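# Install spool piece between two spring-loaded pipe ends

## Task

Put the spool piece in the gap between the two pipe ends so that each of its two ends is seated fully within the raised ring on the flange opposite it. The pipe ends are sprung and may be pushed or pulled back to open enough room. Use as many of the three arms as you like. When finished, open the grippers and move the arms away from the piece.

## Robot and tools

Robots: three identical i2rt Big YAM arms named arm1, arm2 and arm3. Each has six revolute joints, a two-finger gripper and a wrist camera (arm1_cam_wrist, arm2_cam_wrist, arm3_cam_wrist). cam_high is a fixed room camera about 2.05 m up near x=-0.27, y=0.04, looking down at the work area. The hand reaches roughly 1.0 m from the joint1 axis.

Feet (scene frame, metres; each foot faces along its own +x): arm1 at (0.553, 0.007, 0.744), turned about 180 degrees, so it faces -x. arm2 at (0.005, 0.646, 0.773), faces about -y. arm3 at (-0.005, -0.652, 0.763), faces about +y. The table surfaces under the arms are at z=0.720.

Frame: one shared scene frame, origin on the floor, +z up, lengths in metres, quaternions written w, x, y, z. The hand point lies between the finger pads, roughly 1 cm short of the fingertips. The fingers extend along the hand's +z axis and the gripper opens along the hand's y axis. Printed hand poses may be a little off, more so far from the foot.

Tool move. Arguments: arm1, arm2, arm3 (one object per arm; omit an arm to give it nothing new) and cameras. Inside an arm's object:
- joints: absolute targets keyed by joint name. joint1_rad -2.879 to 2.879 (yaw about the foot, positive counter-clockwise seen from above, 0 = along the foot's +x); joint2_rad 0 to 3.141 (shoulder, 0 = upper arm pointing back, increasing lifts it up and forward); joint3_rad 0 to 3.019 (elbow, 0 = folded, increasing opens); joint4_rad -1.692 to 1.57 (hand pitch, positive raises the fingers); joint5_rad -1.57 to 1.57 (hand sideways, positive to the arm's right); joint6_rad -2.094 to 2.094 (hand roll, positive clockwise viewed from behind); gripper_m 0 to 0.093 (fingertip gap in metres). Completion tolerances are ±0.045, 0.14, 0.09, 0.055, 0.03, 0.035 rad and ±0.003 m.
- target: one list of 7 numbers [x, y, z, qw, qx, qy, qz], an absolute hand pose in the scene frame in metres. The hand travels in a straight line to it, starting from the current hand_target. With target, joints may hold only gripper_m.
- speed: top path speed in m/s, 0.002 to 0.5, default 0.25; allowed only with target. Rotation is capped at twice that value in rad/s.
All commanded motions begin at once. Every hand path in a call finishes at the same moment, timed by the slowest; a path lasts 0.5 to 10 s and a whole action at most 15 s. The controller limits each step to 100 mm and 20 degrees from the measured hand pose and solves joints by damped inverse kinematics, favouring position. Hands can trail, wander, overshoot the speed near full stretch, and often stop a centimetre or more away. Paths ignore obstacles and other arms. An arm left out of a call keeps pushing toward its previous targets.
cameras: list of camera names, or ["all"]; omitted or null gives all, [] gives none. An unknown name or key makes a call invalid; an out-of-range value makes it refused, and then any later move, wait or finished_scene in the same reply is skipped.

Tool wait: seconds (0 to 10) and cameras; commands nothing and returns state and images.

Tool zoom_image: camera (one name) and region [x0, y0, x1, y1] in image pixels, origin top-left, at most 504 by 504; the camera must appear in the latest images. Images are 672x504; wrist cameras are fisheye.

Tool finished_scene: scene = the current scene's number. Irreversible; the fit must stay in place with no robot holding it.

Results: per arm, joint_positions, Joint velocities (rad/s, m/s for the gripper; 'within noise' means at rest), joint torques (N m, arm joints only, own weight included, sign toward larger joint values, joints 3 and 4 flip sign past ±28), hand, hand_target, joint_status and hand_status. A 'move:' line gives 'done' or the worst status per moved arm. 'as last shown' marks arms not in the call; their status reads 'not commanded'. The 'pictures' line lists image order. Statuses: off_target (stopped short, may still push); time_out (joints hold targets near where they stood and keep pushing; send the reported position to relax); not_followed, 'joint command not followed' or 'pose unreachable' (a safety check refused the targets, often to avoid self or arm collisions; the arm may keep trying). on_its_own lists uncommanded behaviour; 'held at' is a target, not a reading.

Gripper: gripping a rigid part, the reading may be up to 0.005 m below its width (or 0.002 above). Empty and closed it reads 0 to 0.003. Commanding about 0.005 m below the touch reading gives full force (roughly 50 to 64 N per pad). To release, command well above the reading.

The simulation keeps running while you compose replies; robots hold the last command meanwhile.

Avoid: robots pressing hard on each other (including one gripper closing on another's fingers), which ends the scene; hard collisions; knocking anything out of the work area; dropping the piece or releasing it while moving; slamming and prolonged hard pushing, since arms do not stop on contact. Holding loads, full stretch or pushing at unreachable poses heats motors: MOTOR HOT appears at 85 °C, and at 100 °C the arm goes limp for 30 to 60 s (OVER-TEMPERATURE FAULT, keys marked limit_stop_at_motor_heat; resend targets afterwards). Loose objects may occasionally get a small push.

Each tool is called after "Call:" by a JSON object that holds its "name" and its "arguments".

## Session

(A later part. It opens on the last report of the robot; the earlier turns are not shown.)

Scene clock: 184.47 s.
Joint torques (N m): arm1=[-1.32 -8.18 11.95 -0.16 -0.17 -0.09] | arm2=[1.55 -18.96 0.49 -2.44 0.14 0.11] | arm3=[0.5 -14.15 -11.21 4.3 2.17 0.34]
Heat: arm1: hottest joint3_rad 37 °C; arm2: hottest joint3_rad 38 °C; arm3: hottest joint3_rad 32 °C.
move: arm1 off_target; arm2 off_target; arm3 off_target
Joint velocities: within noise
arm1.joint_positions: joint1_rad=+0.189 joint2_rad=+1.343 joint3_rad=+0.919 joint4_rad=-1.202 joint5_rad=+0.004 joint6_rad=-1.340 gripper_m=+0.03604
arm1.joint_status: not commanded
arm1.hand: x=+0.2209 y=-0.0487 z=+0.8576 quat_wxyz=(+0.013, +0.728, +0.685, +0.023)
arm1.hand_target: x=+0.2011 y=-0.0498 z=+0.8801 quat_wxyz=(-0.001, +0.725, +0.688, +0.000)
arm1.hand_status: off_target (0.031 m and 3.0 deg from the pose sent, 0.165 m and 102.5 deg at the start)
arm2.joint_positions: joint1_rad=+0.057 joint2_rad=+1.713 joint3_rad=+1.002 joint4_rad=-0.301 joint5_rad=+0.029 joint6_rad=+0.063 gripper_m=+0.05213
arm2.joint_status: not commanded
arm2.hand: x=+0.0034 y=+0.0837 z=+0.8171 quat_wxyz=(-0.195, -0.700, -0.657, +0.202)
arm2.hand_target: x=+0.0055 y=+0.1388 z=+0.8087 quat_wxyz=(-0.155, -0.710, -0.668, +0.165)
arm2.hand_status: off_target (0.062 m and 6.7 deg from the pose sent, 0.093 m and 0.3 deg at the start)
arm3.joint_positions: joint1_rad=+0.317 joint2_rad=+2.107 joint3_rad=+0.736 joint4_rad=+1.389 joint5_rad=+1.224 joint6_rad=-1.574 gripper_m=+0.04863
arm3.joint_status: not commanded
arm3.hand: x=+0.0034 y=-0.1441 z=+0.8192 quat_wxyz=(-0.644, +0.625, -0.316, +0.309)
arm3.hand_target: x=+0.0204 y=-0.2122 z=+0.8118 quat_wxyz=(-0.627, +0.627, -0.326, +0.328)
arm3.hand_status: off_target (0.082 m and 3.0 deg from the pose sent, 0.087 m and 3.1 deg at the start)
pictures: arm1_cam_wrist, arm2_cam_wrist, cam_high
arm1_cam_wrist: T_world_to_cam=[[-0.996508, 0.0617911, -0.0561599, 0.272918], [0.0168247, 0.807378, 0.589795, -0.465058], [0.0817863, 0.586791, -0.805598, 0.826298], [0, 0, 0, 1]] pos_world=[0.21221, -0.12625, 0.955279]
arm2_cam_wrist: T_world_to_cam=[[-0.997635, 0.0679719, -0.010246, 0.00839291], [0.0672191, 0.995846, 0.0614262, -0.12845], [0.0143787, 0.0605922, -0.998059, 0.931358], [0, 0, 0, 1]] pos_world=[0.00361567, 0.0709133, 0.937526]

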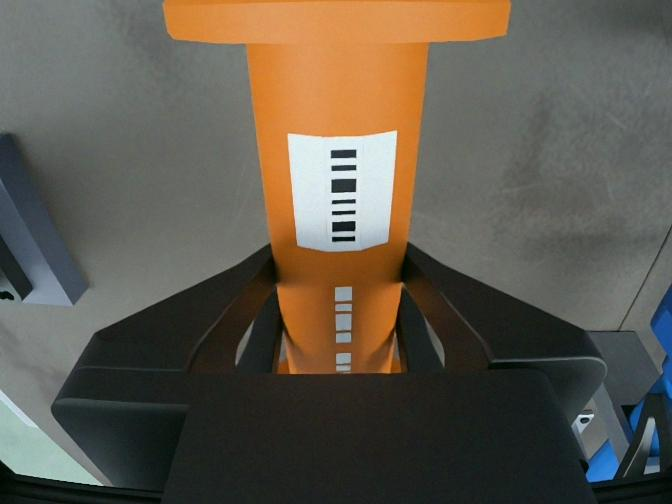

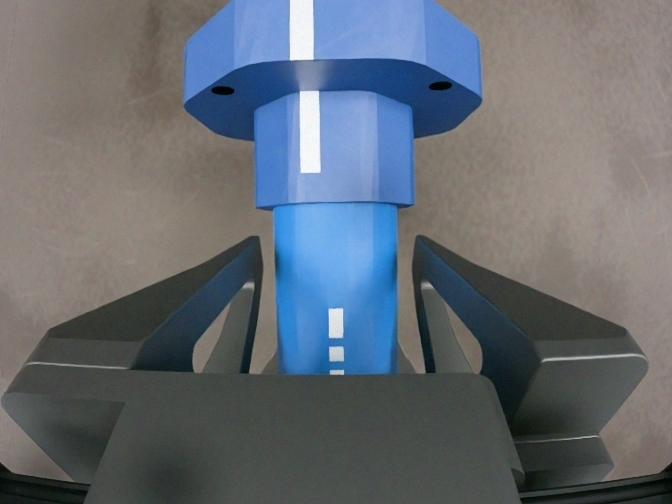

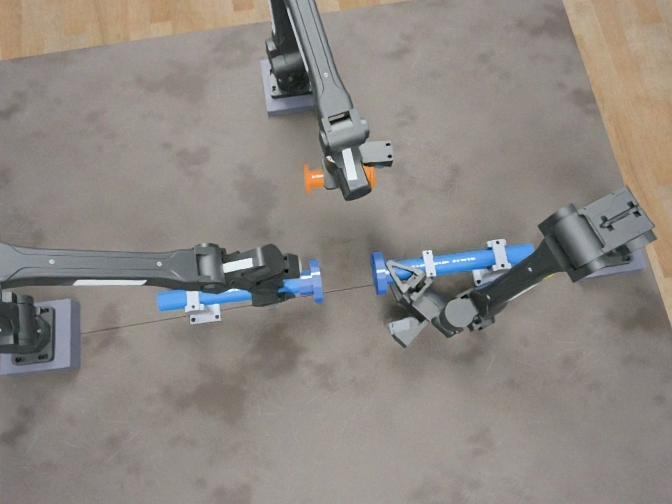

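Call:
{"name": "move", "arguments": {"arm2": {"target": [0.002, 0.065, 0.812, 0.1542, 0.7097, 0.6676, -0.1639], "joints": {"gripper_m": 0.07}, "speed": 0.15}, "arm3": {"target": [0.018, -0.165, 0.812, 0.6272, -0.6272, 0.3265, -0.3265], "speed": 0.1}, "cameras": []}}

Call:
{"name": "move", "arguments": {"arm2": {"target": [-0.002, 0.038, 0.807, 0.1542, 0.7097, 0.6676, -0.1639], "speed": 0.1}, "cameras": ["arm2_cam_wrist"]}}

Scene clock: 200.83 s.
Joint torques (N m): arm1=[-1.26 -8.18 11.9 -0.14 -0.17 -0.08] | arm2=[0.91 -11.87 11.81 0.81 0.01 0.04] | arm3=[-1.44 -12.28 -0.87 1.76 0.98 0.21]
Heat: arm1: hottest joint3_rad 42 °C; arm2: hottest joint3_rad 37 °C; arm3: hottest joint3_rad 34 °C.
move: arm2 off_target; arm3 off_target
Joint velocities: within noise
arm1.joint_positions: joint1_rad=+0.188 joint2_rad=+1.343 joint3_rad=+0.919 joint4_rad=-1.202 joint5_rad=+0.004 joint6_rad=-1.341 gripper_m=+0.03604
arm1.joint_status: not commanded
arm1.hand: x=+0.2207 y=-0.0487 z=+0.8577 quat_wxyz=(+0.013, +0.728, +0.685, +0.022)
arm1.hand_target: x=+0.2011 y=-0.0497 z=+0.8800 quat_wxyz=(+0.000, +0.726, +0.688, +0.000)
arm1.hand_status: not commanded
arm2.joint_positions: joint1_rad=+0.057 joint2_rad=+1.768 joint3_rad=+1.095 joint4_rad=-0.472 joint5_rad=+0.028 joint6_rad=+0.063 gripper_m=+0.06992
arm2.joint_status: all done
arm2.hand: x=+0.0036 y=+0.0835 z=+0.8055 quat_wxyz=(-0.148, -0.712, -0.668, +0.158)
arm2.hand_target: x=+0.0019 y=+0.0658 z=+0.8123 quat_wxyz=(-0.154, -0.710, -0.667, +0.164)
arm2.hand_status: off_target (0.020 m and 1.0 deg from the pose sent, 0.019 m and 6.6 deg at the start)
arm3.joint_positions: joint1_rad=+0.317 joint2_rad=+2.104 joint3_rad=+0.740 joint4_rad=+1.369 joint5_rad=+1.226 joint6_rad=-1.561 gripper_m=+0.04863
arm3.joint_status: not commanded
arm3.hand: x=+0.0031 y=-0.1428 z=+0.8188 quat_wxyz=(-0.642, +0.626, -0.318, +0.309)
arm3.hand_target: x=+0.0175 y=-0.1642 z=+0.8122 quat_wxyz=(-0.628, +0.627, -0.326, +0.327)
arm3.hand_status: off_target (0.028 m and 2.8 deg from the pose sent, 0.026 m and 3.0 deg at the start)

Scene clock: 201.87 s.
Joint torques (N m): arm1=[-1.32 -8.18 11.89 -0.14 -0.17 -0.08] | arm2=[0.26 -13.1 11.9 0.83 -0.1 -0.01] | arm3=[-1.44 -12.22 -1.05 1.89 0.95 0.24]
Heat: arm1: hottest joint3_rad 42 °C; arm2: hottest joint3_rad 37 °C; arm3: hottest joint3_rad 34 °C.
move: arm2 off_target
Joint velocities: within noise
arm1.joint_positions: joint1_rad=+0.188 joint2_rad=+1.343 joint3_rad=+0.920 joint4_rad=-1.202 joint5_rad=+0.004 joint6_rad=-1.341 gripper_m=+0.03604
arm1.joint_status: not commanded
arm1.hand: x=+0.2206 y=-0.0487 z=+0.8579 quat_wxyz=(+0.013, +0.728, +0.685, +0.022)
arm1.hand_target: x=+0.2010 y=-0.0498 z=+0.8801 quat_wxyz=(-0.001, +0.726, +0.688, +0.000)
arm1.hand_status: not commanded
arm2.joint_positions: joint1_rad=+0.057 joint2_rad=+1.833 joint3_rad=+1.177 joint4_rad=-0.489 joint5_rad=+0.027 joint6_rad=+0.061 gripper_m=+0.06992
arm2.joint_status: not commanded
arm2.hand: x=+0.0039 y=+0.0563 z=+0.8011 quat_wxyz=(-0.149, -0.711, -0.669, +0.158)
arm2.hand_target: x=-0.0021 y=+0.0388 z=+0.8073 quat_wxyz=(-0.154, -0.710, -0.668, +0.164)
arm2.hand_status: off_target (0.020 m and 1.0 deg from the pose sent, 0.046 m and 1.0 deg at the start)
arm3: as last shown
arm3.hand_target: x=+0.0175 y=-0.1642 z=+0.8121 quat_wxyz=(-0.628, +0.627, -0.326, +0.327)
arm2_cam_wrist: T_world_to_cam=[[-0.99777, 0.0667299, -0.00133864, 0.00359332], [0.0652209, 0.979074, 0.192772, -0.204442], [0.0141743, 0.192255, -0.981243, 0.896124], [0, 0, 0, 1]] pos_world=[0.00421725, 0.0276394, 0.91873]

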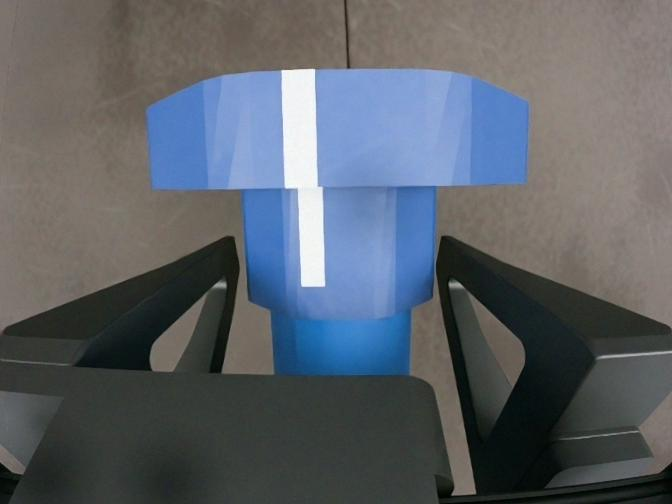

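Call:
{"name": "move", "arguments": {"arm2": {"target": [-0.002, 0.028, 0.825, 0.1542, 0.7097, 0.6676, -0.1639], "speed": 0.1}, "cameras": ["arm2_cam_wrist"]}}

Scene clock: 205.80 s.
Joint torques (N m): arm1=[-1.32 -8.23 11.9 -0.14 -0.17 -0.08] | arm2=[0.32 -13.74 12.18 0.87 -0.11 -0.01] | arm3=[-1.61 -12.45 -0.76 1.92 0.97 0.19]
Heat: arm1: hottest joint3_rad 43 °C; arm2: hottest joint3_rad 38 °C; arm3: hottest joint3_rad 34 °C.
move: arm2 off_target
Joint velocities: within noise
arm1, arm3: as last shown
arm1.hand_target: x=+0.2011 y=-0.0497 z=+0.8801 quat_wxyz=(-0.001, +0.726, +0.688, +0.000)
arm2.joint_positions: joint1_rad=+0.057 joint2_rad=+1.833 joint3_rad=+1.226 joint4_rad=-0.543 joint5_rad=+0.027 joint6_rad=+0.061 gripper_m=+0.06992
arm2.joint_status: not commanded
arm2.hand: x=+0.0040 y=+0.0464 z=+0.8160 quat_wxyz=(-0.147, -0.711, -0.670, +0.156)
arm2.hand_target: x=-0.0021 y=+0.0289 z=+0.8252 quat_wxyz=(-0.154, -0.710, -0.668, +0.164)
arm2.hand_status: off_target (0.021 m and 1.2 deg from the pose sent, 0.037 m and 1.0 deg at the start)
arm2_cam_wrist: T_world_to_cam=[[-0.997792, 0.0664062, -0.000867573, 0.00397835], [0.064925, 0.978119, 0.197655, -0.201554], [0.0139741, 0.197162, -0.980271, 0.91157], [0, 0, 0, 1]] pos_world=[0.00431709, 0.0171524, 0.933427]

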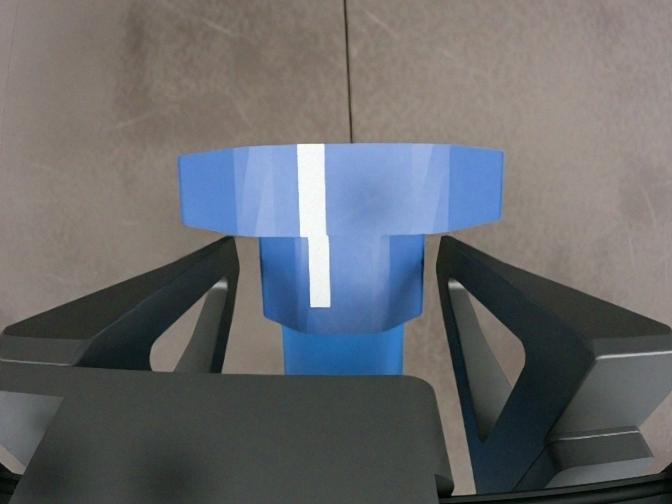

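Call:
{"name": "move", "arguments": {"arm2": {"joints": {"gripper_m": 0.015}}, "cameras": []}}

Call:
{"name": "move", "arguments": {"arm2": {"target": [0.004, 0.085, 0.818, 0.1542, 0.7097, 0.6676, -0.1639], "speed": 0.06}, "cameras": ["arm2_cam_wrist"]}}

Scene clock: 210.47 s.
Joint torques (N m): arm1=[-1.32 -8.18 11.89 -0.14 -0.17 -0.08] | arm2=[0.26 -13.74 12.18 0.85 -0.09 0.02] | arm3=[-1.26 -11.99 -0.76 1.76 0.95 0.2]
Heat: arm1: hottest joint3_rad 44 °C; arm2: hottest joint3_rad 38 °C; arm3: hottest joint3_rad 34 °C.
move: arm2 off_target
Joint velocities: within noise
arm1.joint_positions: joint1_rad=+0.189 joint2_rad=+1.343 joint3_rad=+0.920 joint4_rad=-1.202 joint5_rad=+0.004 joint6_rad=-1.341 gripper_m=+0.03604
arm1.joint_status: not commanded
arm1.hand: x=+0.2206 y=-0.0488 z=+0.8579 quat_wxyz=(+0.013, +0.728, +0.685, +0.022)
arm1.hand_target: x=+0.2011 y=-0.0499 z=+0.8801 quat_wxyz=(-0.001, +0.725, +0.688, +0.000)
arm1.hand_status: not commanded
arm2.joint_positions: joint1_rad=+0.057 joint2_rad=+1.833 joint3_rad=+1.226 joint4_rad=-0.544 joint5_rad=+0.027 joint6_rad=+0.058 gripper_m=+0.05020
arm2.joint_status: gripper_m off_target (ended at +0.05022, target +0.01500)
arm2.hand: x=+0.0041 y=+0.0465 z=+0.8160 quat_wxyz=(-0.146, -0.710, -0.671, +0.156)
arm2.hand_target: x=-0.0021 y=+0.0289 z=+0.8252 quat_wxyz=(-0.154, -0.710, -0.667, +0.164)
arm2.hand_status: not commanded
arm3: as last shown

Scene clock: 212.00 s.
Joint torques (N m): arm1=[-1.26 -8.12 11.89 -0.14 -0.17 -0.08] | arm2=[1.2 -17.14 4.78 0.21 0.13 0.12] | arm3=[-1.67 -12.28 -0.9 1.77 0.98 0.24]
Heat: arm1: hottest joint3_rad 44 °C; arm2: hottest joint3_rad 38 °C; arm3: hottest joint3_rad 33 °C.
move: arm2 off_target
Joint velocities: within noise
arm1.joint_positions: joint1_rad=+0.188 joint2_rad=+1.343 joint3_rad=+0.920 joint4_rad=-1.202 joint5_rad=+0.004 joint6_rad=-1.341 gripper_m=+0.03604
arm1.joint_status: not commanded
arm1.hand: x=+0.2206 y=-0.0487 z=+0.8579 quat_wxyz=(+0.013, +0.728, +0.685, +0.022)
arm1.hand_target: x=+0.2011 y=-0.0497 z=+0.8801 quat_wxyz=(-0.001, +0.726, +0.688, +0.000)
arm1.hand_status: not commanded
arm2.joint_positions: joint1_rad=+0.057 joint2_rad=+1.778 joint3_rad=+1.126 joint4_rad=-0.452 joint5_rad=+0.027 joint6_rad=+0.058 gripper_m=+0.05020
arm2.joint_status: not commanded
arm2.hand: x=+0.0039 y=+0.0655 z=+0.8153 quat_wxyz=(-0.163, -0.706, -0.667, +0.172)
arm2.hand_target: x=+0.0040 y=+0.0843 z=+0.8173 quat_wxyz=(-0.154, -0.710, -0.668, +0.164)
arm2.hand_status: off_target (0.020 m and 1.4 deg from the pose sent, 0.039 m and 1.3 deg at the start)
arm3: as last shown
arm2_cam_wrist: T_world_to_cam=[[-0.997986, 0.0633469, -0.00318955, 0.00473648], [0.0621285, 0.986441, 0.151904, -0.183423], [0.012769, 0.1514, -0.98839, 0.916719], [0, 0, 0, 1]] pos_world=[0.00441716, 0.041844, 0.933954]

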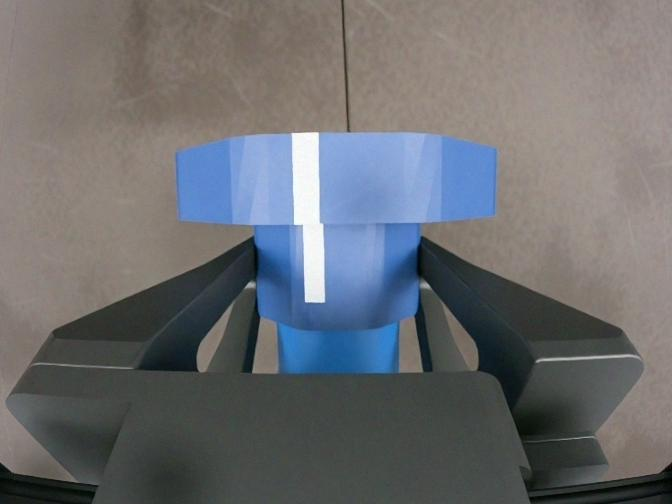

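Call:
{"name": "move", "arguments": {"arm2": {"target": [0.004, 0.12, 0.818, 0.1542, 0.7097, 0.6676, -0.1639], "speed": 0.06}, "arm3": {"target": [0.018, -0.23, 0.812, 0.6272, -0.6272, 0.3265, -0.3265], "speed": 0.1}, "cameras": ["arm2_cam_wrist", "arm3_cam_wrist", "cam_high"]}}

Call:
{"name": "zoom_image", "arguments": {"camera": "cam_high", "region": [290, 210, 420, 330]}}

Scene clock: 218.33 s.
Joint torques (N m): arm1=[-1.32 -8.23 11.88 -0.16 -0.17 -0.08] | arm2=[1.26 -18.96 1.59 -0.69 0.1 0.13] | arm3=[0.97 -14.04 -11.95 4.59 2.3 0.44]
Heat: arm1: hottest joint3_rad 45 °C; arm2: hottest joint3_rad 38 °C; arm3: hottest joint3_rad 33 °C.
move: arm2 off_target; arm3 off_target
Joint velocities: within noise
arm1: as last shown
arm2.joint_positions: joint1_rad=+0.057 joint2_rad=+1.742 joint3_rad=+1.063 joint4_rad=-0.390 joint5_rad=+0.028 joint6_rad=+0.056 gripper_m=+0.05020
arm2.joint_status: not commanded
arm2.hand: x=+0.0037 y=+0.0775 z=+0.8159 quat_wxyz=(-0.175, -0.703, -0.664, +0.184)
arm2.hand_target: x=+0.0039 y=+0.1166 z=+0.8156 quat_wxyz=(-0.154, -0.710, -0.668, +0.164)
arm2.hand_status: off_target (0.043 m and 3.4 deg from the pose sent, 0.055 m and 1.4 deg at the start)
arm3.joint_positions: joint1_rad=+0.320 joint2_rad=+2.104 joint3_rad=+0.735 joint4_rad=+1.380 joint5_rad=+1.224 joint6_rad=-1.567 gripper_m=+0.04863
arm3.joint_status: not commanded
arm3.hand: x=+0.0021 y=-0.1442 z=+0.8193 quat_wxyz=(-0.643, +0.626, -0.316, +0.308)
arm3.hand_target: x=+0.0205 y=-0.2157 z=+0.8119 quat_wxyz=(-0.626, +0.628, -0.327, +0.327)
arm3.hand_status: off_target (0.088 m and 3.1 deg from the pose sent, 0.089 m and 2.8 deg at the start)
arm2_cam_wrist: T_world_to_cam=[[-0.998049, 0.0623202, -0.00385553, 0.00430611], [0.0614326, 0.991126, 0.117876, -0.167872], [0.0111674, 0.11741, -0.993021, 0.922005], [0, 0, 0, 1]] pos_world=[0.00431416, 0.0578622, 0.935375]
arm3_cam_wrist: T_world_to_cam=[[-0.00135948, -0.0279737, 0.999608, -0.823027], [0.0374505, -0.998909, -0.0279032, -0.115698], [0.999298, 0.0373978, 0.00240562, 0.125255], [0, 0, 0, 1]] pos_world=[-0.121953, -0.143279, 0.819175]

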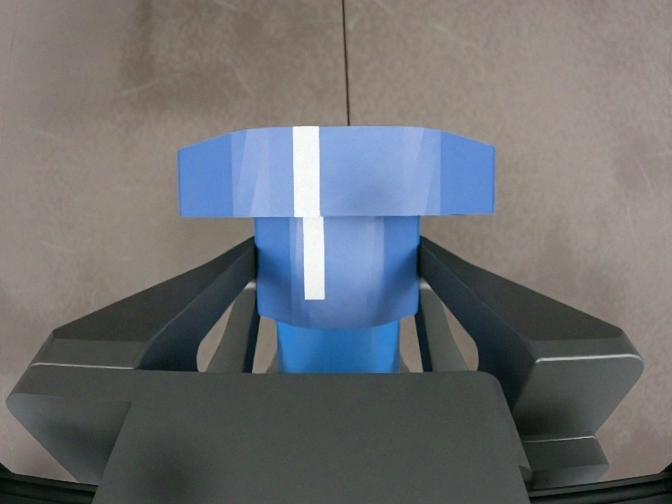

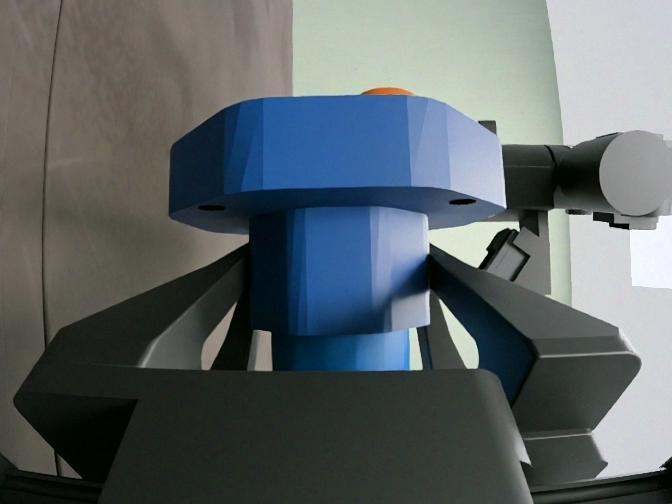

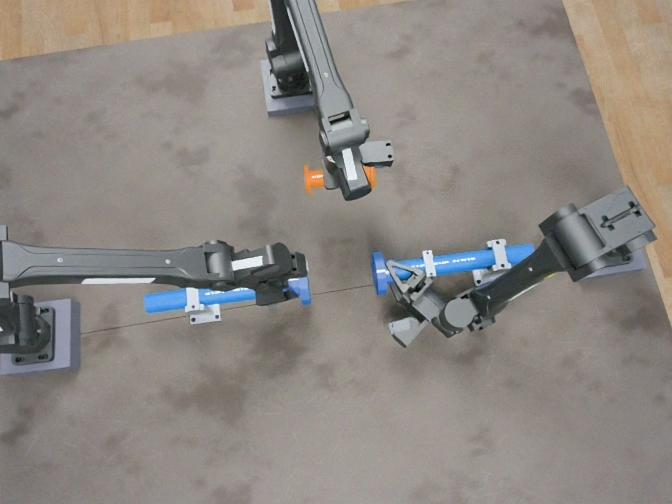

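Scaled by 3.877 (camera's finer frame: 960x720).

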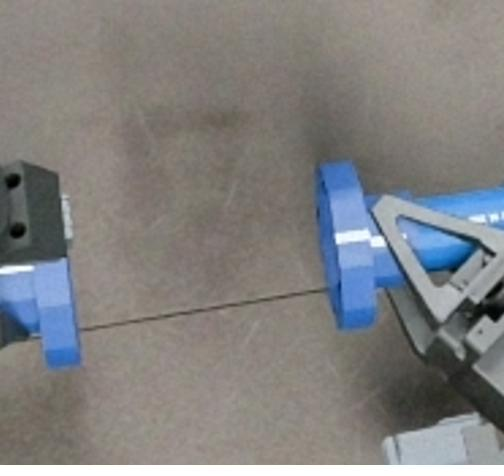

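Call:
{"name": "move", "arguments": {"arm2": {"target": [0.004, 0.155, 0.82, 0.1542, 0.7097, 0.6676, -0.1639], "speed": 0.06}, "arm1": {"target": [0.12, -0.026, 0.85, 0, 0.7236, 0.6902, 0], "speed": 0.15}, "cameras": ["arm1_cam_wrist", "arm3_cam_wrist", "cam_high"]}}

Call:
{"name": "zoom_image", "arguments": {"camera": "cam_high", "region": [280, 200, 410, 320]}}

Scene clock: 230.63 s.
Joint torques (N m): arm1=[-1.14 -10.81 11.52 0.7 -0.16 -0.1] | arm2=[1.32 -22.36 -2.81 -1.74 0.66 0.1] | arm3=[0.03 -13.86 -12 4.55 2.25 0.42]
Heat: arm1: hottest joint3_rad 47 °C; arm2: hottest joint3_rad 36 °C; arm3: hottest joint3_rad 36 °C.
move: arm1 off_target; arm2 off_target
Joint velocities: within noise
arm1.joint_positions: joint1_rad=+0.102 joint2_rad=+1.565 joint3_rad=+1.076 joint4_rad=-1.152 joint5_rad=+0.004 joint6_rad=-1.430 gripper_m=+0.03604
arm1.joint_status: not commanded
arm1.hand: x=+0.1469 y=-0.0257 z=+0.8308 quat_wxyz=(+0.020, +0.727, +0.686, +0.027)
arm1.hand_target: x=+0.1214 y=-0.0258 z=+0.8506 quat_wxyz=(+0.000, +0.724, +0.690, +0.000)
arm1.hand_status: off_target (0.033 m and 3.9 deg from the pose sent, 0.103 m and 3.0 deg at the start)
arm2.joint_positions: joint1_rad=+0.056 joint2_rad=+1.729 joint3_rad=+1.028 joint4_rad=-0.331 joint5_rad=+0.016 joint6_rad=+0.061 gripper_m=+0.05044
arm2.joint_status: not commanded
arm2.hand: x=+0.0055 y=+0.0794 z=+0.8155 quat_wxyz=(-0.193, -0.700, -0.660, +0.192)
arm2.hand_target: x=+0.0039 y=+0.1449 z=+0.8126 quat_wxyz=(-0.154, -0.709, -0.668, +0.164)
arm2.hand_status: off_target (0.076 m and 5.6 deg from the pose sent, 0.078 m and 3.4 deg at the start)
arm3: as last shown
arm3.hand_target: x=+0.0206 y=-0.2157 z=+0.8119 quat_wxyz=(-0.626, +0.628, -0.327, +0.327)
arm1_cam_wrist: T_world_to_cam=[[-0.995668, 0.0586586, -0.0721452, 0.209323], [0.00518666, 0.809729, 0.58678, -0.462233], [0.0928378, 0.583864, -0.806526, 0.796328], [0, 0, 0, 1]] pos_world=[0.136884, -0.102942, 0.92859]
arm3_cam_wrist: T_world_to_cam=[[-0.00135948, -0.0279737, 0.999608, -0.823027], [0.0374505, -0.998909, -0.0279032, -0.115698], [0.999298, 0.0373978, 0.00240562, 0.125255], [0, 0, 0, 1]] pos_world=[-0.121953, -0.143279, 0.819175]

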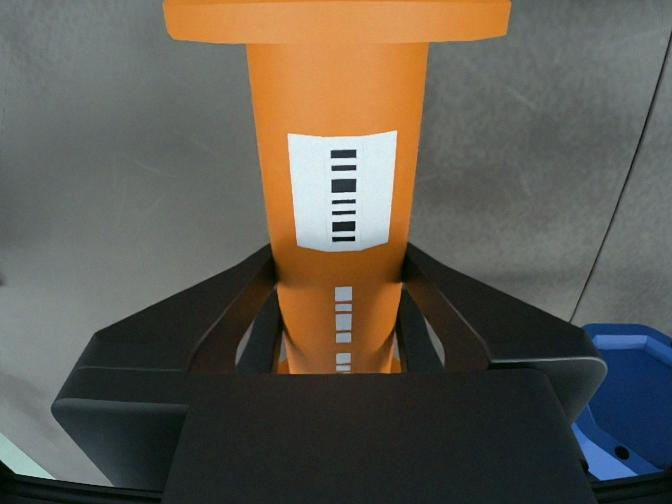

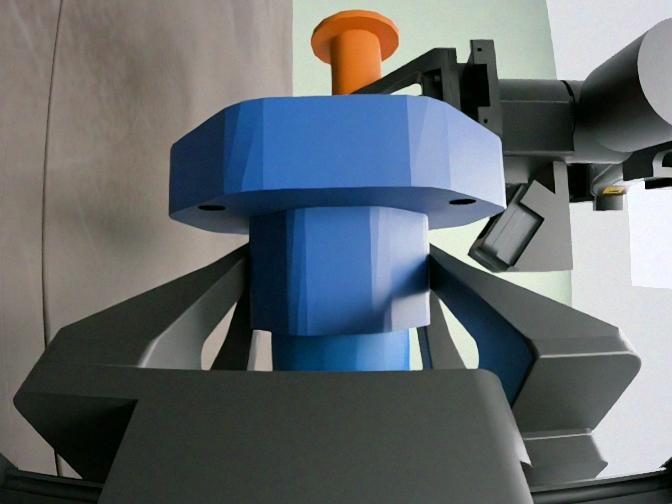

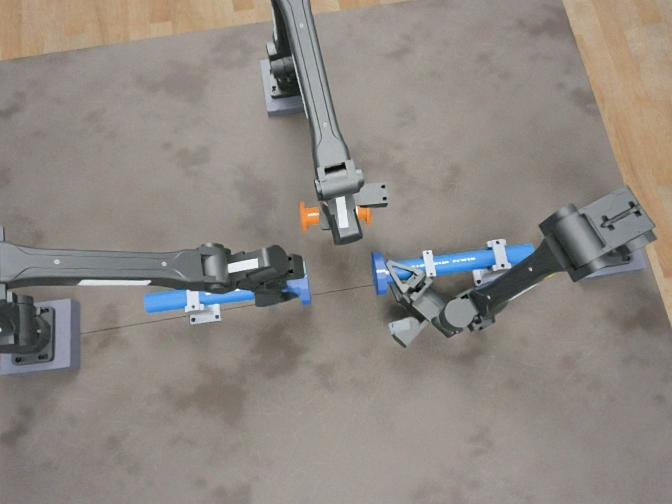

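Scaled by 3.877 (camera's finer frame: 960x720).

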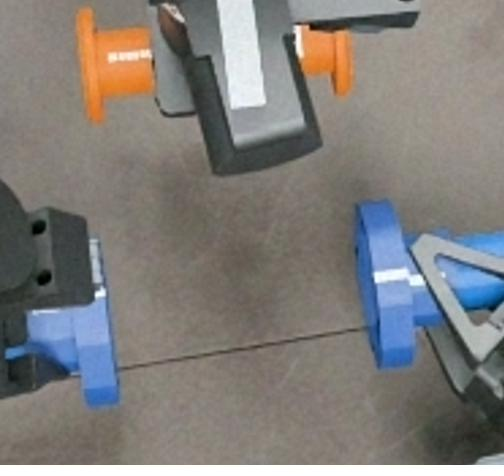

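Call:
{"name": "move", "arguments": {"arm2": {"target": [0.004, 0.155, 0.822, 0.0716, 0.7244, 0.6814, -0.0761], "speed": 0.06}, "cameras": ["arm2_cam_wrist", "cam_high"]}}

Call:
{"name": "zoom_image", "arguments": {"camera": "cam_high", "region": [230, 220, 330, 320]}}

Scene clock: 261.93 s.
Joint torques (N m): arm1=[-1.14 -10.81 11.54 0.7 -0.16 -0.09] | arm2=[0.97 -19.6 3.1 -5.18 0.12 0.16] | arm3=[0.73 -14.45 -11.9 4.37 2.31 0.4]
Heat: arm1: hottest joint3_rad 49 °C; arm2: hottest joint2_rad 36 °C; arm3: hottest joint3_rad 40 °C.
move: arm2 off_target
Joint velocities: within noise
arm1, arm3: as last shown
arm1.hand: x=+0.1469 y=-0.0257 z=+0.8308 quat_wxyz=(+0.020, +0.726, +0.686, +0.027)
arm2.joint_positions: joint1_rad=+0.056 joint2_rad=+1.759 joint3_rad=+1.141 joint4_rad=-0.587 joint5_rad=+0.010 joint6_rad=+0.053 gripper_m=+0.05044
arm2.joint_status: not commanded
arm2.hand: x=+0.0062 y=+0.0876 z=+0.8177 quat_wxyz=(-0.132, -0.711, -0.678, +0.133)
arm2.hand_target: x=+0.0043 y=+0.1481 z=+0.8194 quat_wxyz=(-0.074, -0.724, -0.681, +0.079)
arm2.hand_status: off_target (0.068 m and 9.6 deg from the pose sent, 0.076 m and 19.5 deg at the start)
arm2_cam_wrist: T_world_to_cam=[[-0.998517, 0.0536181, -0.00943007, 0.0115621], [0.0495087, 0.96637, 0.252343, -0.285964], [0.0226431, 0.251502, -0.967592, 0.889895], [0, 0, 0, 1]] pos_world=[0.00555267, 0.0519165, 0.933326]

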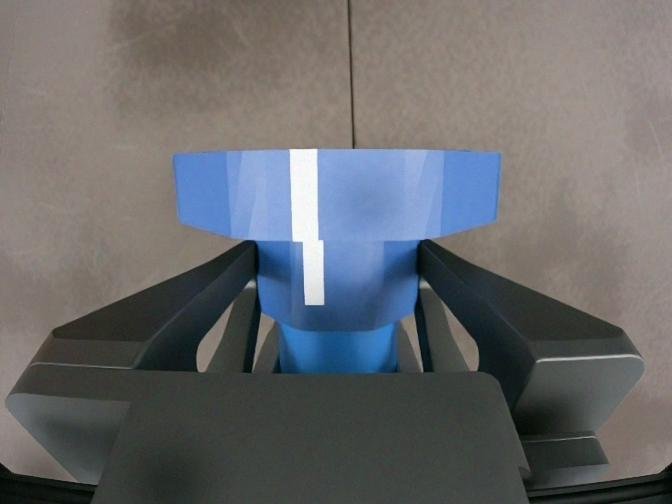

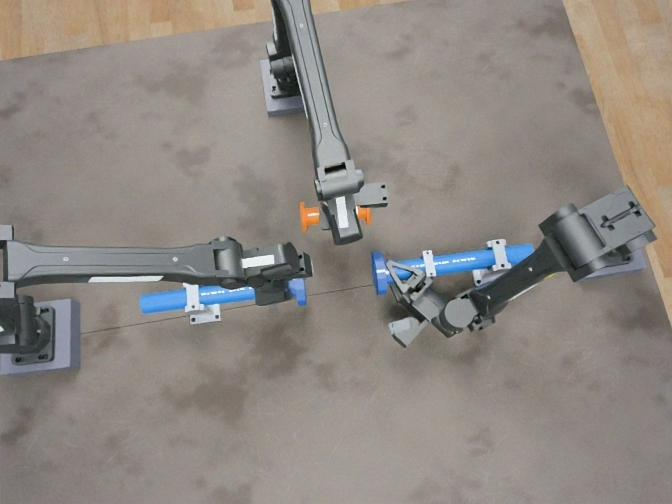

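Scaled by 5.040 (camera's finer frame: 960x720).

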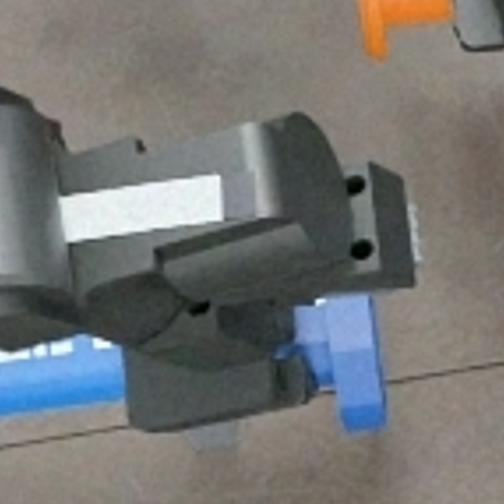

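Call:
{"name": "move", "arguments": {"arm2": {"target": [0.004, 0.185, 0.824, 0.0716, 0.7244, 0.6814, -0.0761], "speed": 0.06}, "cameras": ["arm2_cam_wrist", "cam_high", "arm1_cam_wrist"]}}

Call:
{"name": "zoom_image", "arguments": {"camera": "cam_high", "region": [280, 200, 410, 320]}}

Scene clock: 267.33 s.
Joint torques (N m): arm1=[-1.08 -10.81 11.54 0.7 -0.16 -0.08] | arm2=[0.97 -23.12 -2.15 -4.57 0.13 0.17] | arm3=[0.56 -13.39 -11.96 4.78 2.33 0.4]
Heat: arm1: hottest joint3_rad 49 °C; arm2: hottest joint2_rad 36 °C; arm3: hottest joint3_rad 40 °C.
move: arm2 off_target
Joint velocities: within noise
arm1, arm3: as last shown
arm2.joint_positions: joint1_rad=+0.056 joint2_rad=+1.758 joint3_rad=+1.134 joint4_rad=-0.584 joint5_rad=+0.010 joint6_rad=+0.053 gripper_m=+0.05044
arm2.joint_status: not commanded
arm2.hand: x=+0.0062 y=+0.0899 z=+0.8158 quat_wxyz=(-0.131, -0.711, -0.678, +0.132)
arm2.hand_target: x=+0.0044 y=+0.1710 z=+0.8161 quat_wxyz=(-0.072, -0.724, -0.681, +0.077)
arm2.hand_status: off_target (0.095 m and 9.5 deg from the pose sent, 0.098 m and 9.6 deg at the start)
pictures: arm1_cam_wrist, arm2_cam_wrist, cam_high
arm1_cam_wrist: T_world_to_cam=[[-0.995707, 0.057942, -0.0721783, 0.209285], [0.00458919, 0.809763, 0.586739, -0.46211], [0.0924441, 0.583889, -0.806553, 0.796409], [0, 0, 0, 1]] pos_world=[0.136884, -0.102941, 0.92859]
arm2_cam_wrist: T_world_to_cam=[[-0.998517, 0.0536399, -0.00928698, 0.0112023], [0.0495051, 0.965687, 0.254945, -0.289805], [0.0226435, 0.254107, -0.966911, 0.886779], [0, 0, 0, 1]] pos_world=[0.00545268, 0.0539232, 0.931425]

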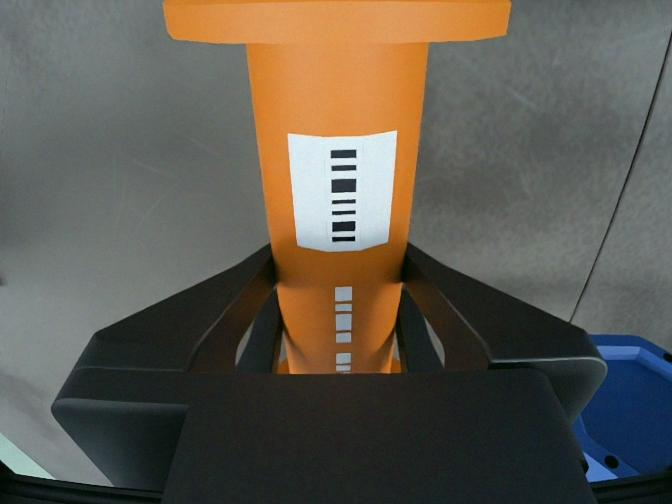

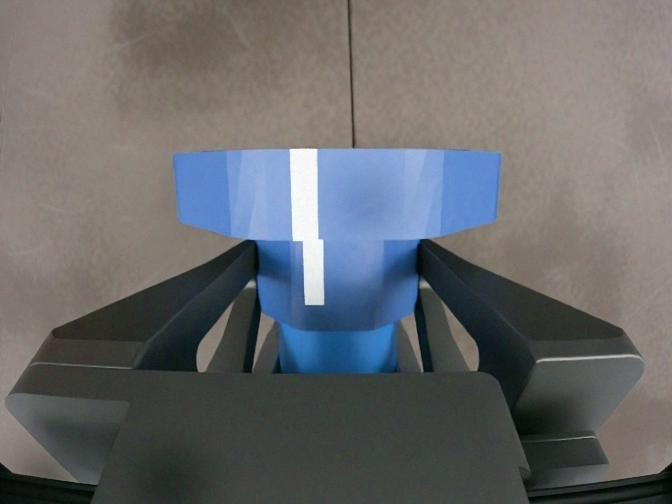

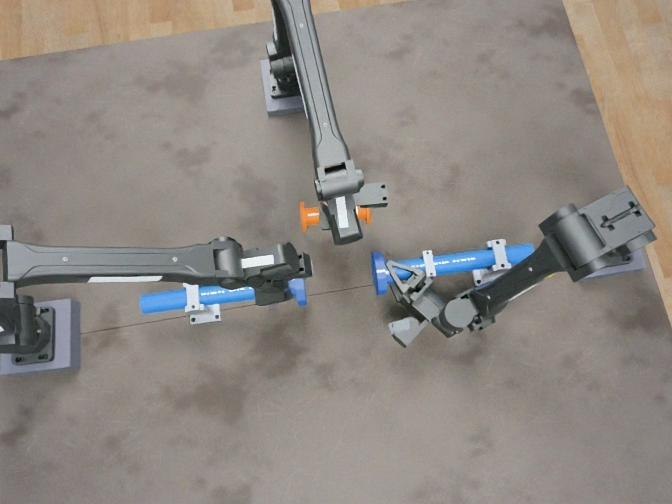

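Scaled by 3.877 (camera's finer frame: 960x720).

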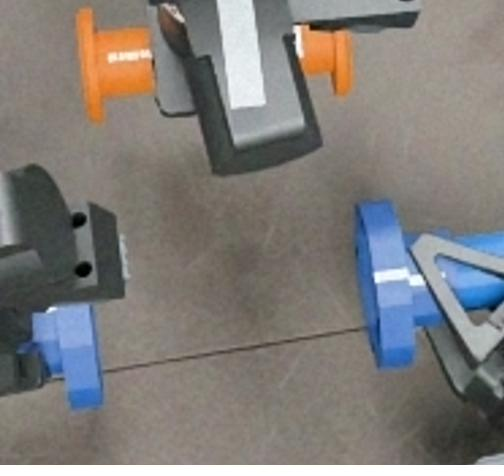

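Call:
{"name": "move", "arguments": {"arm2": {"target": [0.004, 0.2, 0.826, 0.0716, 0.7244, 0.6814, -0.0761], "speed": 0.06}, "arm3": {"target": [0.022, -0.26, 0.812, 0.6272, -0.6272, 0.3265, -0.3265], "speed": 0.08}, "cameras": ["cam_high", "arm3_cam_wrist", "arm2_cam_wrist"]}}

Call:
{"name": "zoom_image", "arguments": {"camera": "cam_high", "region": [280, 200, 410, 320]}}

Scene clock: 279.07 s.
Joint torques (N m): arm1=[-1.14 -10.75 11.54 0.69 -0.16 -0.08] | arm2=[1.08 -23.41 -2.62 -4.75 0.2 0.18] | arm3=[1.49 -14.33 -13.96 4.82 2.47 0.44]
Heat: arm1: hottest joint3_rad 50 °C; arm2: hottest joint2_rad 39 °C; arm3: hottest joint3_rad 41 °C.
move: arm2 off_target; arm3 off_target
Joint velocities: within noise
arm1: as last shown
arm2.joint_positions: joint1_rad=+0.055 joint2_rad=+1.756 joint3_rad=+1.129 joint4_rad=-0.577 joint5_rad=+0.009 joint6_rad=+0.052 gripper_m=+0.05044
arm2.joint_status: not commanded
arm2.hand: x=+0.0062 y=+0.0901 z=+0.8157 quat_wxyz=(-0.133, -0.711, -0.678, +0.133)
arm2.hand_target: x=+0.0045 y=+0.1744 z=+0.8161 quat_wxyz=(-0.072, -0.724, -0.682, +0.077)
arm2.hand_status: off_target (0.110 m and 9.7 deg from the pose sent, 0.111 m and 9.4 deg at the start; pose on its path clipped on 21 of 32 steps)
arm3.joint_positions: joint1_rad=+0.322 joint2_rad=+2.104 joint3_rad=+0.733 joint4_rad=+1.382 joint5_rad=+1.224 joint6_rad=-1.569 gripper_m=+0.04862
arm3.joint_status: not commanded
arm3.hand: x=+0.0012 y=-0.1445 z=+0.8194 quat_wxyz=(-0.644, +0.626, -0.315, +0.308)
arm3.hand_target: x=+0.0221 y=-0.2244 z=+0.8125 quat_wxyz=(-0.625, +0.628, -0.327, +0.328)
arm3.hand_status: off_target (0.118 m and 3.2 deg from the pose sent, 0.118 m and 3.0 deg at the start; pose on its path clipped on 22 of 32 steps)
pictures: arm2_cam_wrist, arm3_cam_wrist, cam_high
arm2_cam_wrist: T_world_to_cam=[[-0.998528, 0.0532168, -0.0104526, 0.0121714], [0.0489061, 0.966862, 0.250573, -0.286552], [0.0234409, 0.249693, -0.968041, 0.887874], [0, 0, 0, 1]] pos_world=[0.0053551, 0.0547126, 0.931428]
arm3_cam_wrist: T_world_to_cam=[[-0.00220235, -0.0275125, 0.999619, -0.823092], [0.0401722, -0.998817, -0.0274019, -0.116324], [0.99919, 0.0400965, 0.00330498, 0.125916], [0, 0, 0, 1]] pos_world=[-0.122953, -0.14388, 0.819174]

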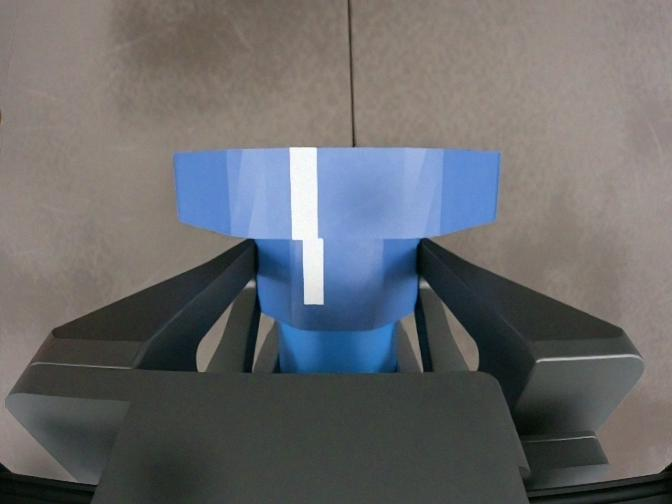

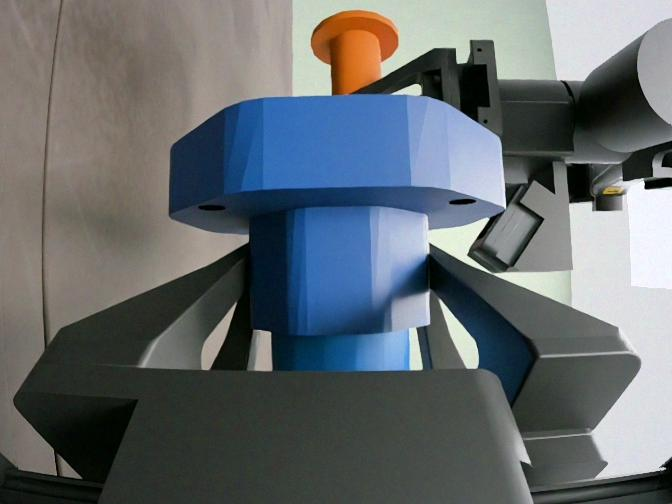

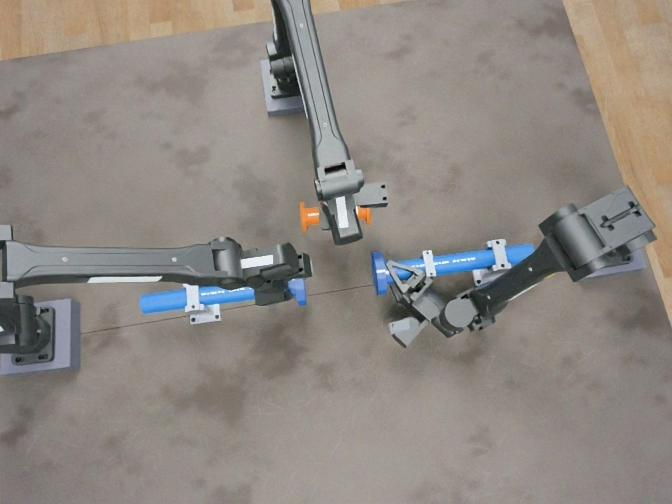

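Scaled by 3.877 (camera's finer frame: 960x720).

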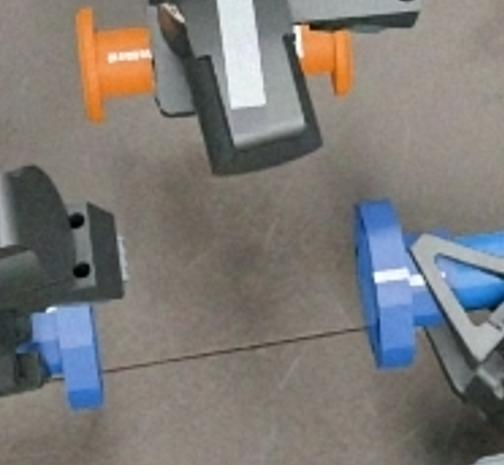

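Call:
{"name": "move", "arguments": {"arm2": {"target":[0.0045,0.188,0.822,0.0298,0.7277,0.6845,-0.0317],"speed":0.1}, "arm3": {"target":[0.023,-0.243,0.814,0.6272,-0.6272,0.3265,-0.3265],"speed":0.1}, "cameras": ["cam_high","arm2_cam_wrist"]}}

Call:
{"name": "zoom_image", "arguments": {"camera": "cam_high", "region": [280, 200, 410, 320]}}

Scene clock: 316.33 s.
Joint torques (N m): arm1=[-1.14 -10.81 11.54 0.7 -0.16 -0.08] | arm2=[1.03 -21.01 1.17 -7.09 -0.02 0.18] | arm3=[0.67 -14.68 -14 4.83 2.27 0.45]
Heat: arm1: hottest joint3_rad 51 °C; arm2: hottest joint2_rad 36 °C; arm3: hottest joint3_rad 44 °C.
move: arm2 off_target; arm3 off_target
Joint velocities: within noise
arm1: as last shown
arm2.joint_positions: joint1_rad=+0.055 joint2_rad=+1.772 joint3_rad=+1.172 joint4_rad=-0.664 joint5_rad=+0.006 joint6_rad=+0.052 gripper_m=+0.05044
arm2.joint_status: not commanded
arm2.hand: x=+0.0063 y=+0.0924 z=+0.8170 quat_wxyz=(-0.112, -0.715, -0.681, +0.112)
arm2.hand_target: x=+0.0048 y=+0.1748 z=+0.8183 quat_wxyz=(-0.034, -0.728, -0.684, +0.036)
arm2.hand_status: off_target (0.096 m and 13.3 deg from the pose sent, 0.098 m and 16.7 deg at the start)
arm3.joint_positions: joint1_rad=+0.322 joint2_rad=+2.104 joint3_rad=+0.733 joint4_rad=+1.383 joint5_rad=+1.223 joint6_rad=-1.570 gripper_m=+0.04861
arm3.joint_status: not commanded
arm3.hand: x=+0.0011 y=-0.1446 z=+0.8194 quat_wxyz=(-0.644, +0.626, -0.314, +0.307)
arm3.hand_target: x=+0.0251 y=-0.2241 z=+0.8132 quat_wxyz=(-0.625, +0.628, -0.327, +0.328)
arm3.hand_status: off_target (0.101 m and 3.2 deg from the pose sent, 0.101 m and 3.2 deg at the start; pose on its path clipped on 22 of 40 steps)
pictures: arm2_cam_wrist, cam_high
arm2_cam_wrist: T_world_to_cam=[[-0.998533, 0.0532821, -0.00968662, 0.0115978], [0.0477015, 0.950032, 0.308488, -0.334803], [0.0256395, 0.307573, -0.951179, 0.869363], [0, 0, 0, 1]] pos_world=[0.00526134, 0.0500632, 0.930314]

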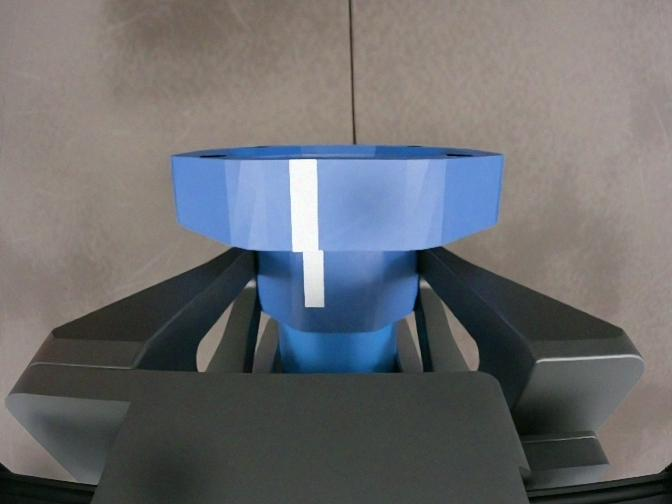

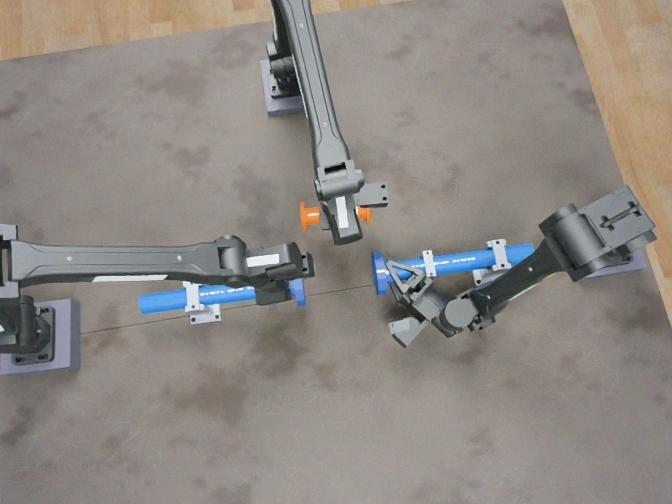

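Scaled by 3.877 (camera's finer frame: 960x720).

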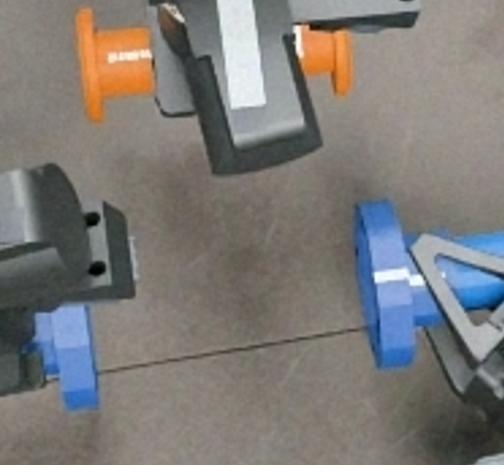

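Call:
{"name": "move", "arguments": {"arm1": {"target":[0.08,-0.0235,0.841,0,0.7254,0.6884,0],"speed":0.06}, "cameras": ["cam_high","arm3_cam_wrist","arm1_cam_wrist"]}}

Call:
{"name": "zoom_image", "arguments": {"camera": "cam_high", "region": [280, 200, 410, 320]}}

Scene clock: 348.10 s.
Joint torques (N m): arm1=[-1.32 -12.16 11.49 0.69 -0.16 -0.09] | arm2=[0.97 -21.01 1.18 -7.01 -0.02 0.18] | arm3=[0.67 -14.56 -13.97 4.97 2.23 0.49]
Heat: arm1: hottest joint3_rad 52 °C; arm2: hottest joint2_rad 41 °C; arm3: hottest joint3_rad 46 °C.
move: arm1 off_target
Joint velocities: within noise
arm1.joint_positions: joint1_rad=+0.092 joint2_rad=+1.669 joint3_rad=+1.182 joint4_rad=-1.151 joint5_rad=+0.004 joint6_rad=-1.437 gripper_m=+0.03604
arm1.joint_status: not commanded
arm1.hand: x=+0.1066 y=-0.0246 z=+0.8224 quat_wxyz=(+0.019, +0.728, +0.685, +0.026)
arm1.hand_target: x=+0.0814 y=-0.0233 z=+0.8417 quat_wxyz=(+0.000, +0.725, +0.688, +0.000)
arm1.hand_status: off_target (0.033 m and 3.7 deg from the pose sent, 0.068 m and 3.8 deg at the start)
arm2.joint_positions: joint1_rad=+0.055 joint2_rad=+1.773 joint3_rad=+1.172 joint4_rad=-0.664 joint5_rad=+0.006 joint6_rad=+0.052 gripper_m=+0.05044
arm2.joint_status: not commanded
arm2.hand: x=+0.0063 y=+0.0925 z=+0.8168 quat_wxyz=(-0.112, -0.715, -0.681, +0.111)
arm2.hand_target: x=+0.0048 y=+0.1748 z=+0.8182 quat_wxyz=(-0.034, -0.728, -0.684, +0.036)
arm2.hand_status: not commanded
arm3: as last shown
pictures: arm1_cam_wrist, arm3_cam_wrist, cam_high
arm1_cam_wrist: T_world_to_cam=[[-0.995664, 0.0613027, -0.0699701, 0.166805], [0.00868411, 0.810122, 0.586197, -0.457944], [0.0926198, 0.583047, -0.807142, 0.793259], [0, 0, 0, 1]] pos_world=[0.0965871, -0.101742, 0.920389]
arm3_cam_wrist: T_world_to_cam=[[-0.00239461, -0.0272221, 0.999627, -0.822985], [0.0408749, -0.998797, -0.0271016, -0.116683], [0.999161, 0.0407947, 0.00350443, 0.125858], [0, 0, 0, 1]] pos_world=[-0.122954, -0.144081, 0.819074]

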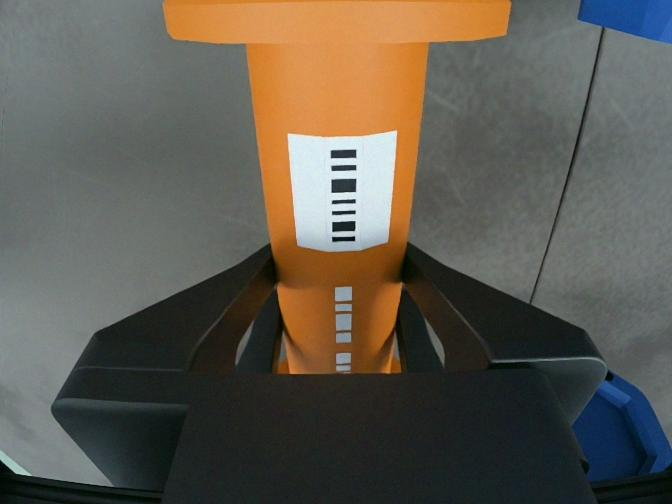

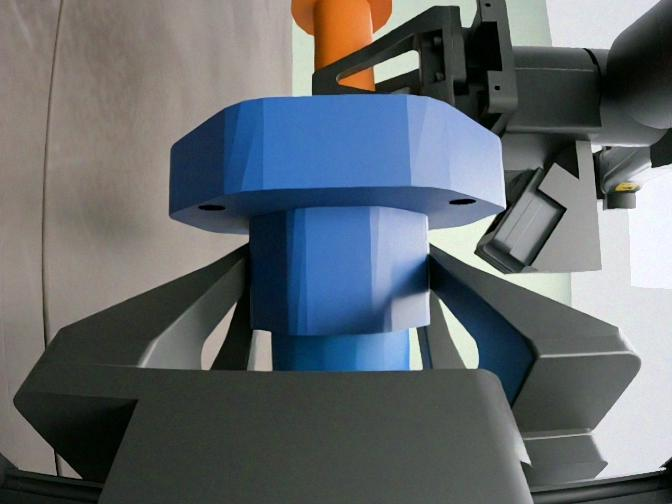

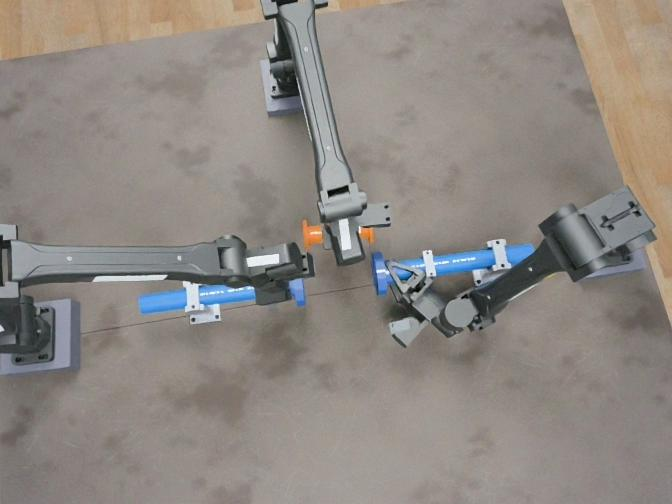

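Scaled by 3.877 (camera's finer frame: 960x720).

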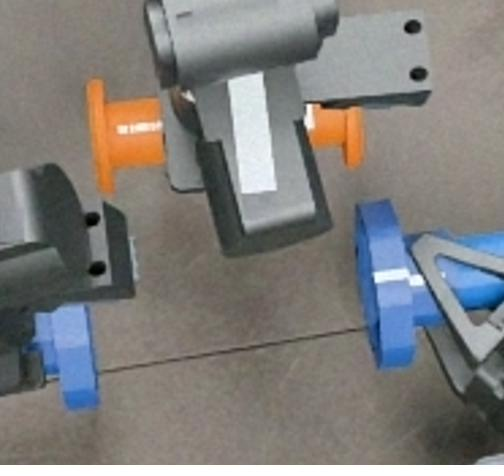

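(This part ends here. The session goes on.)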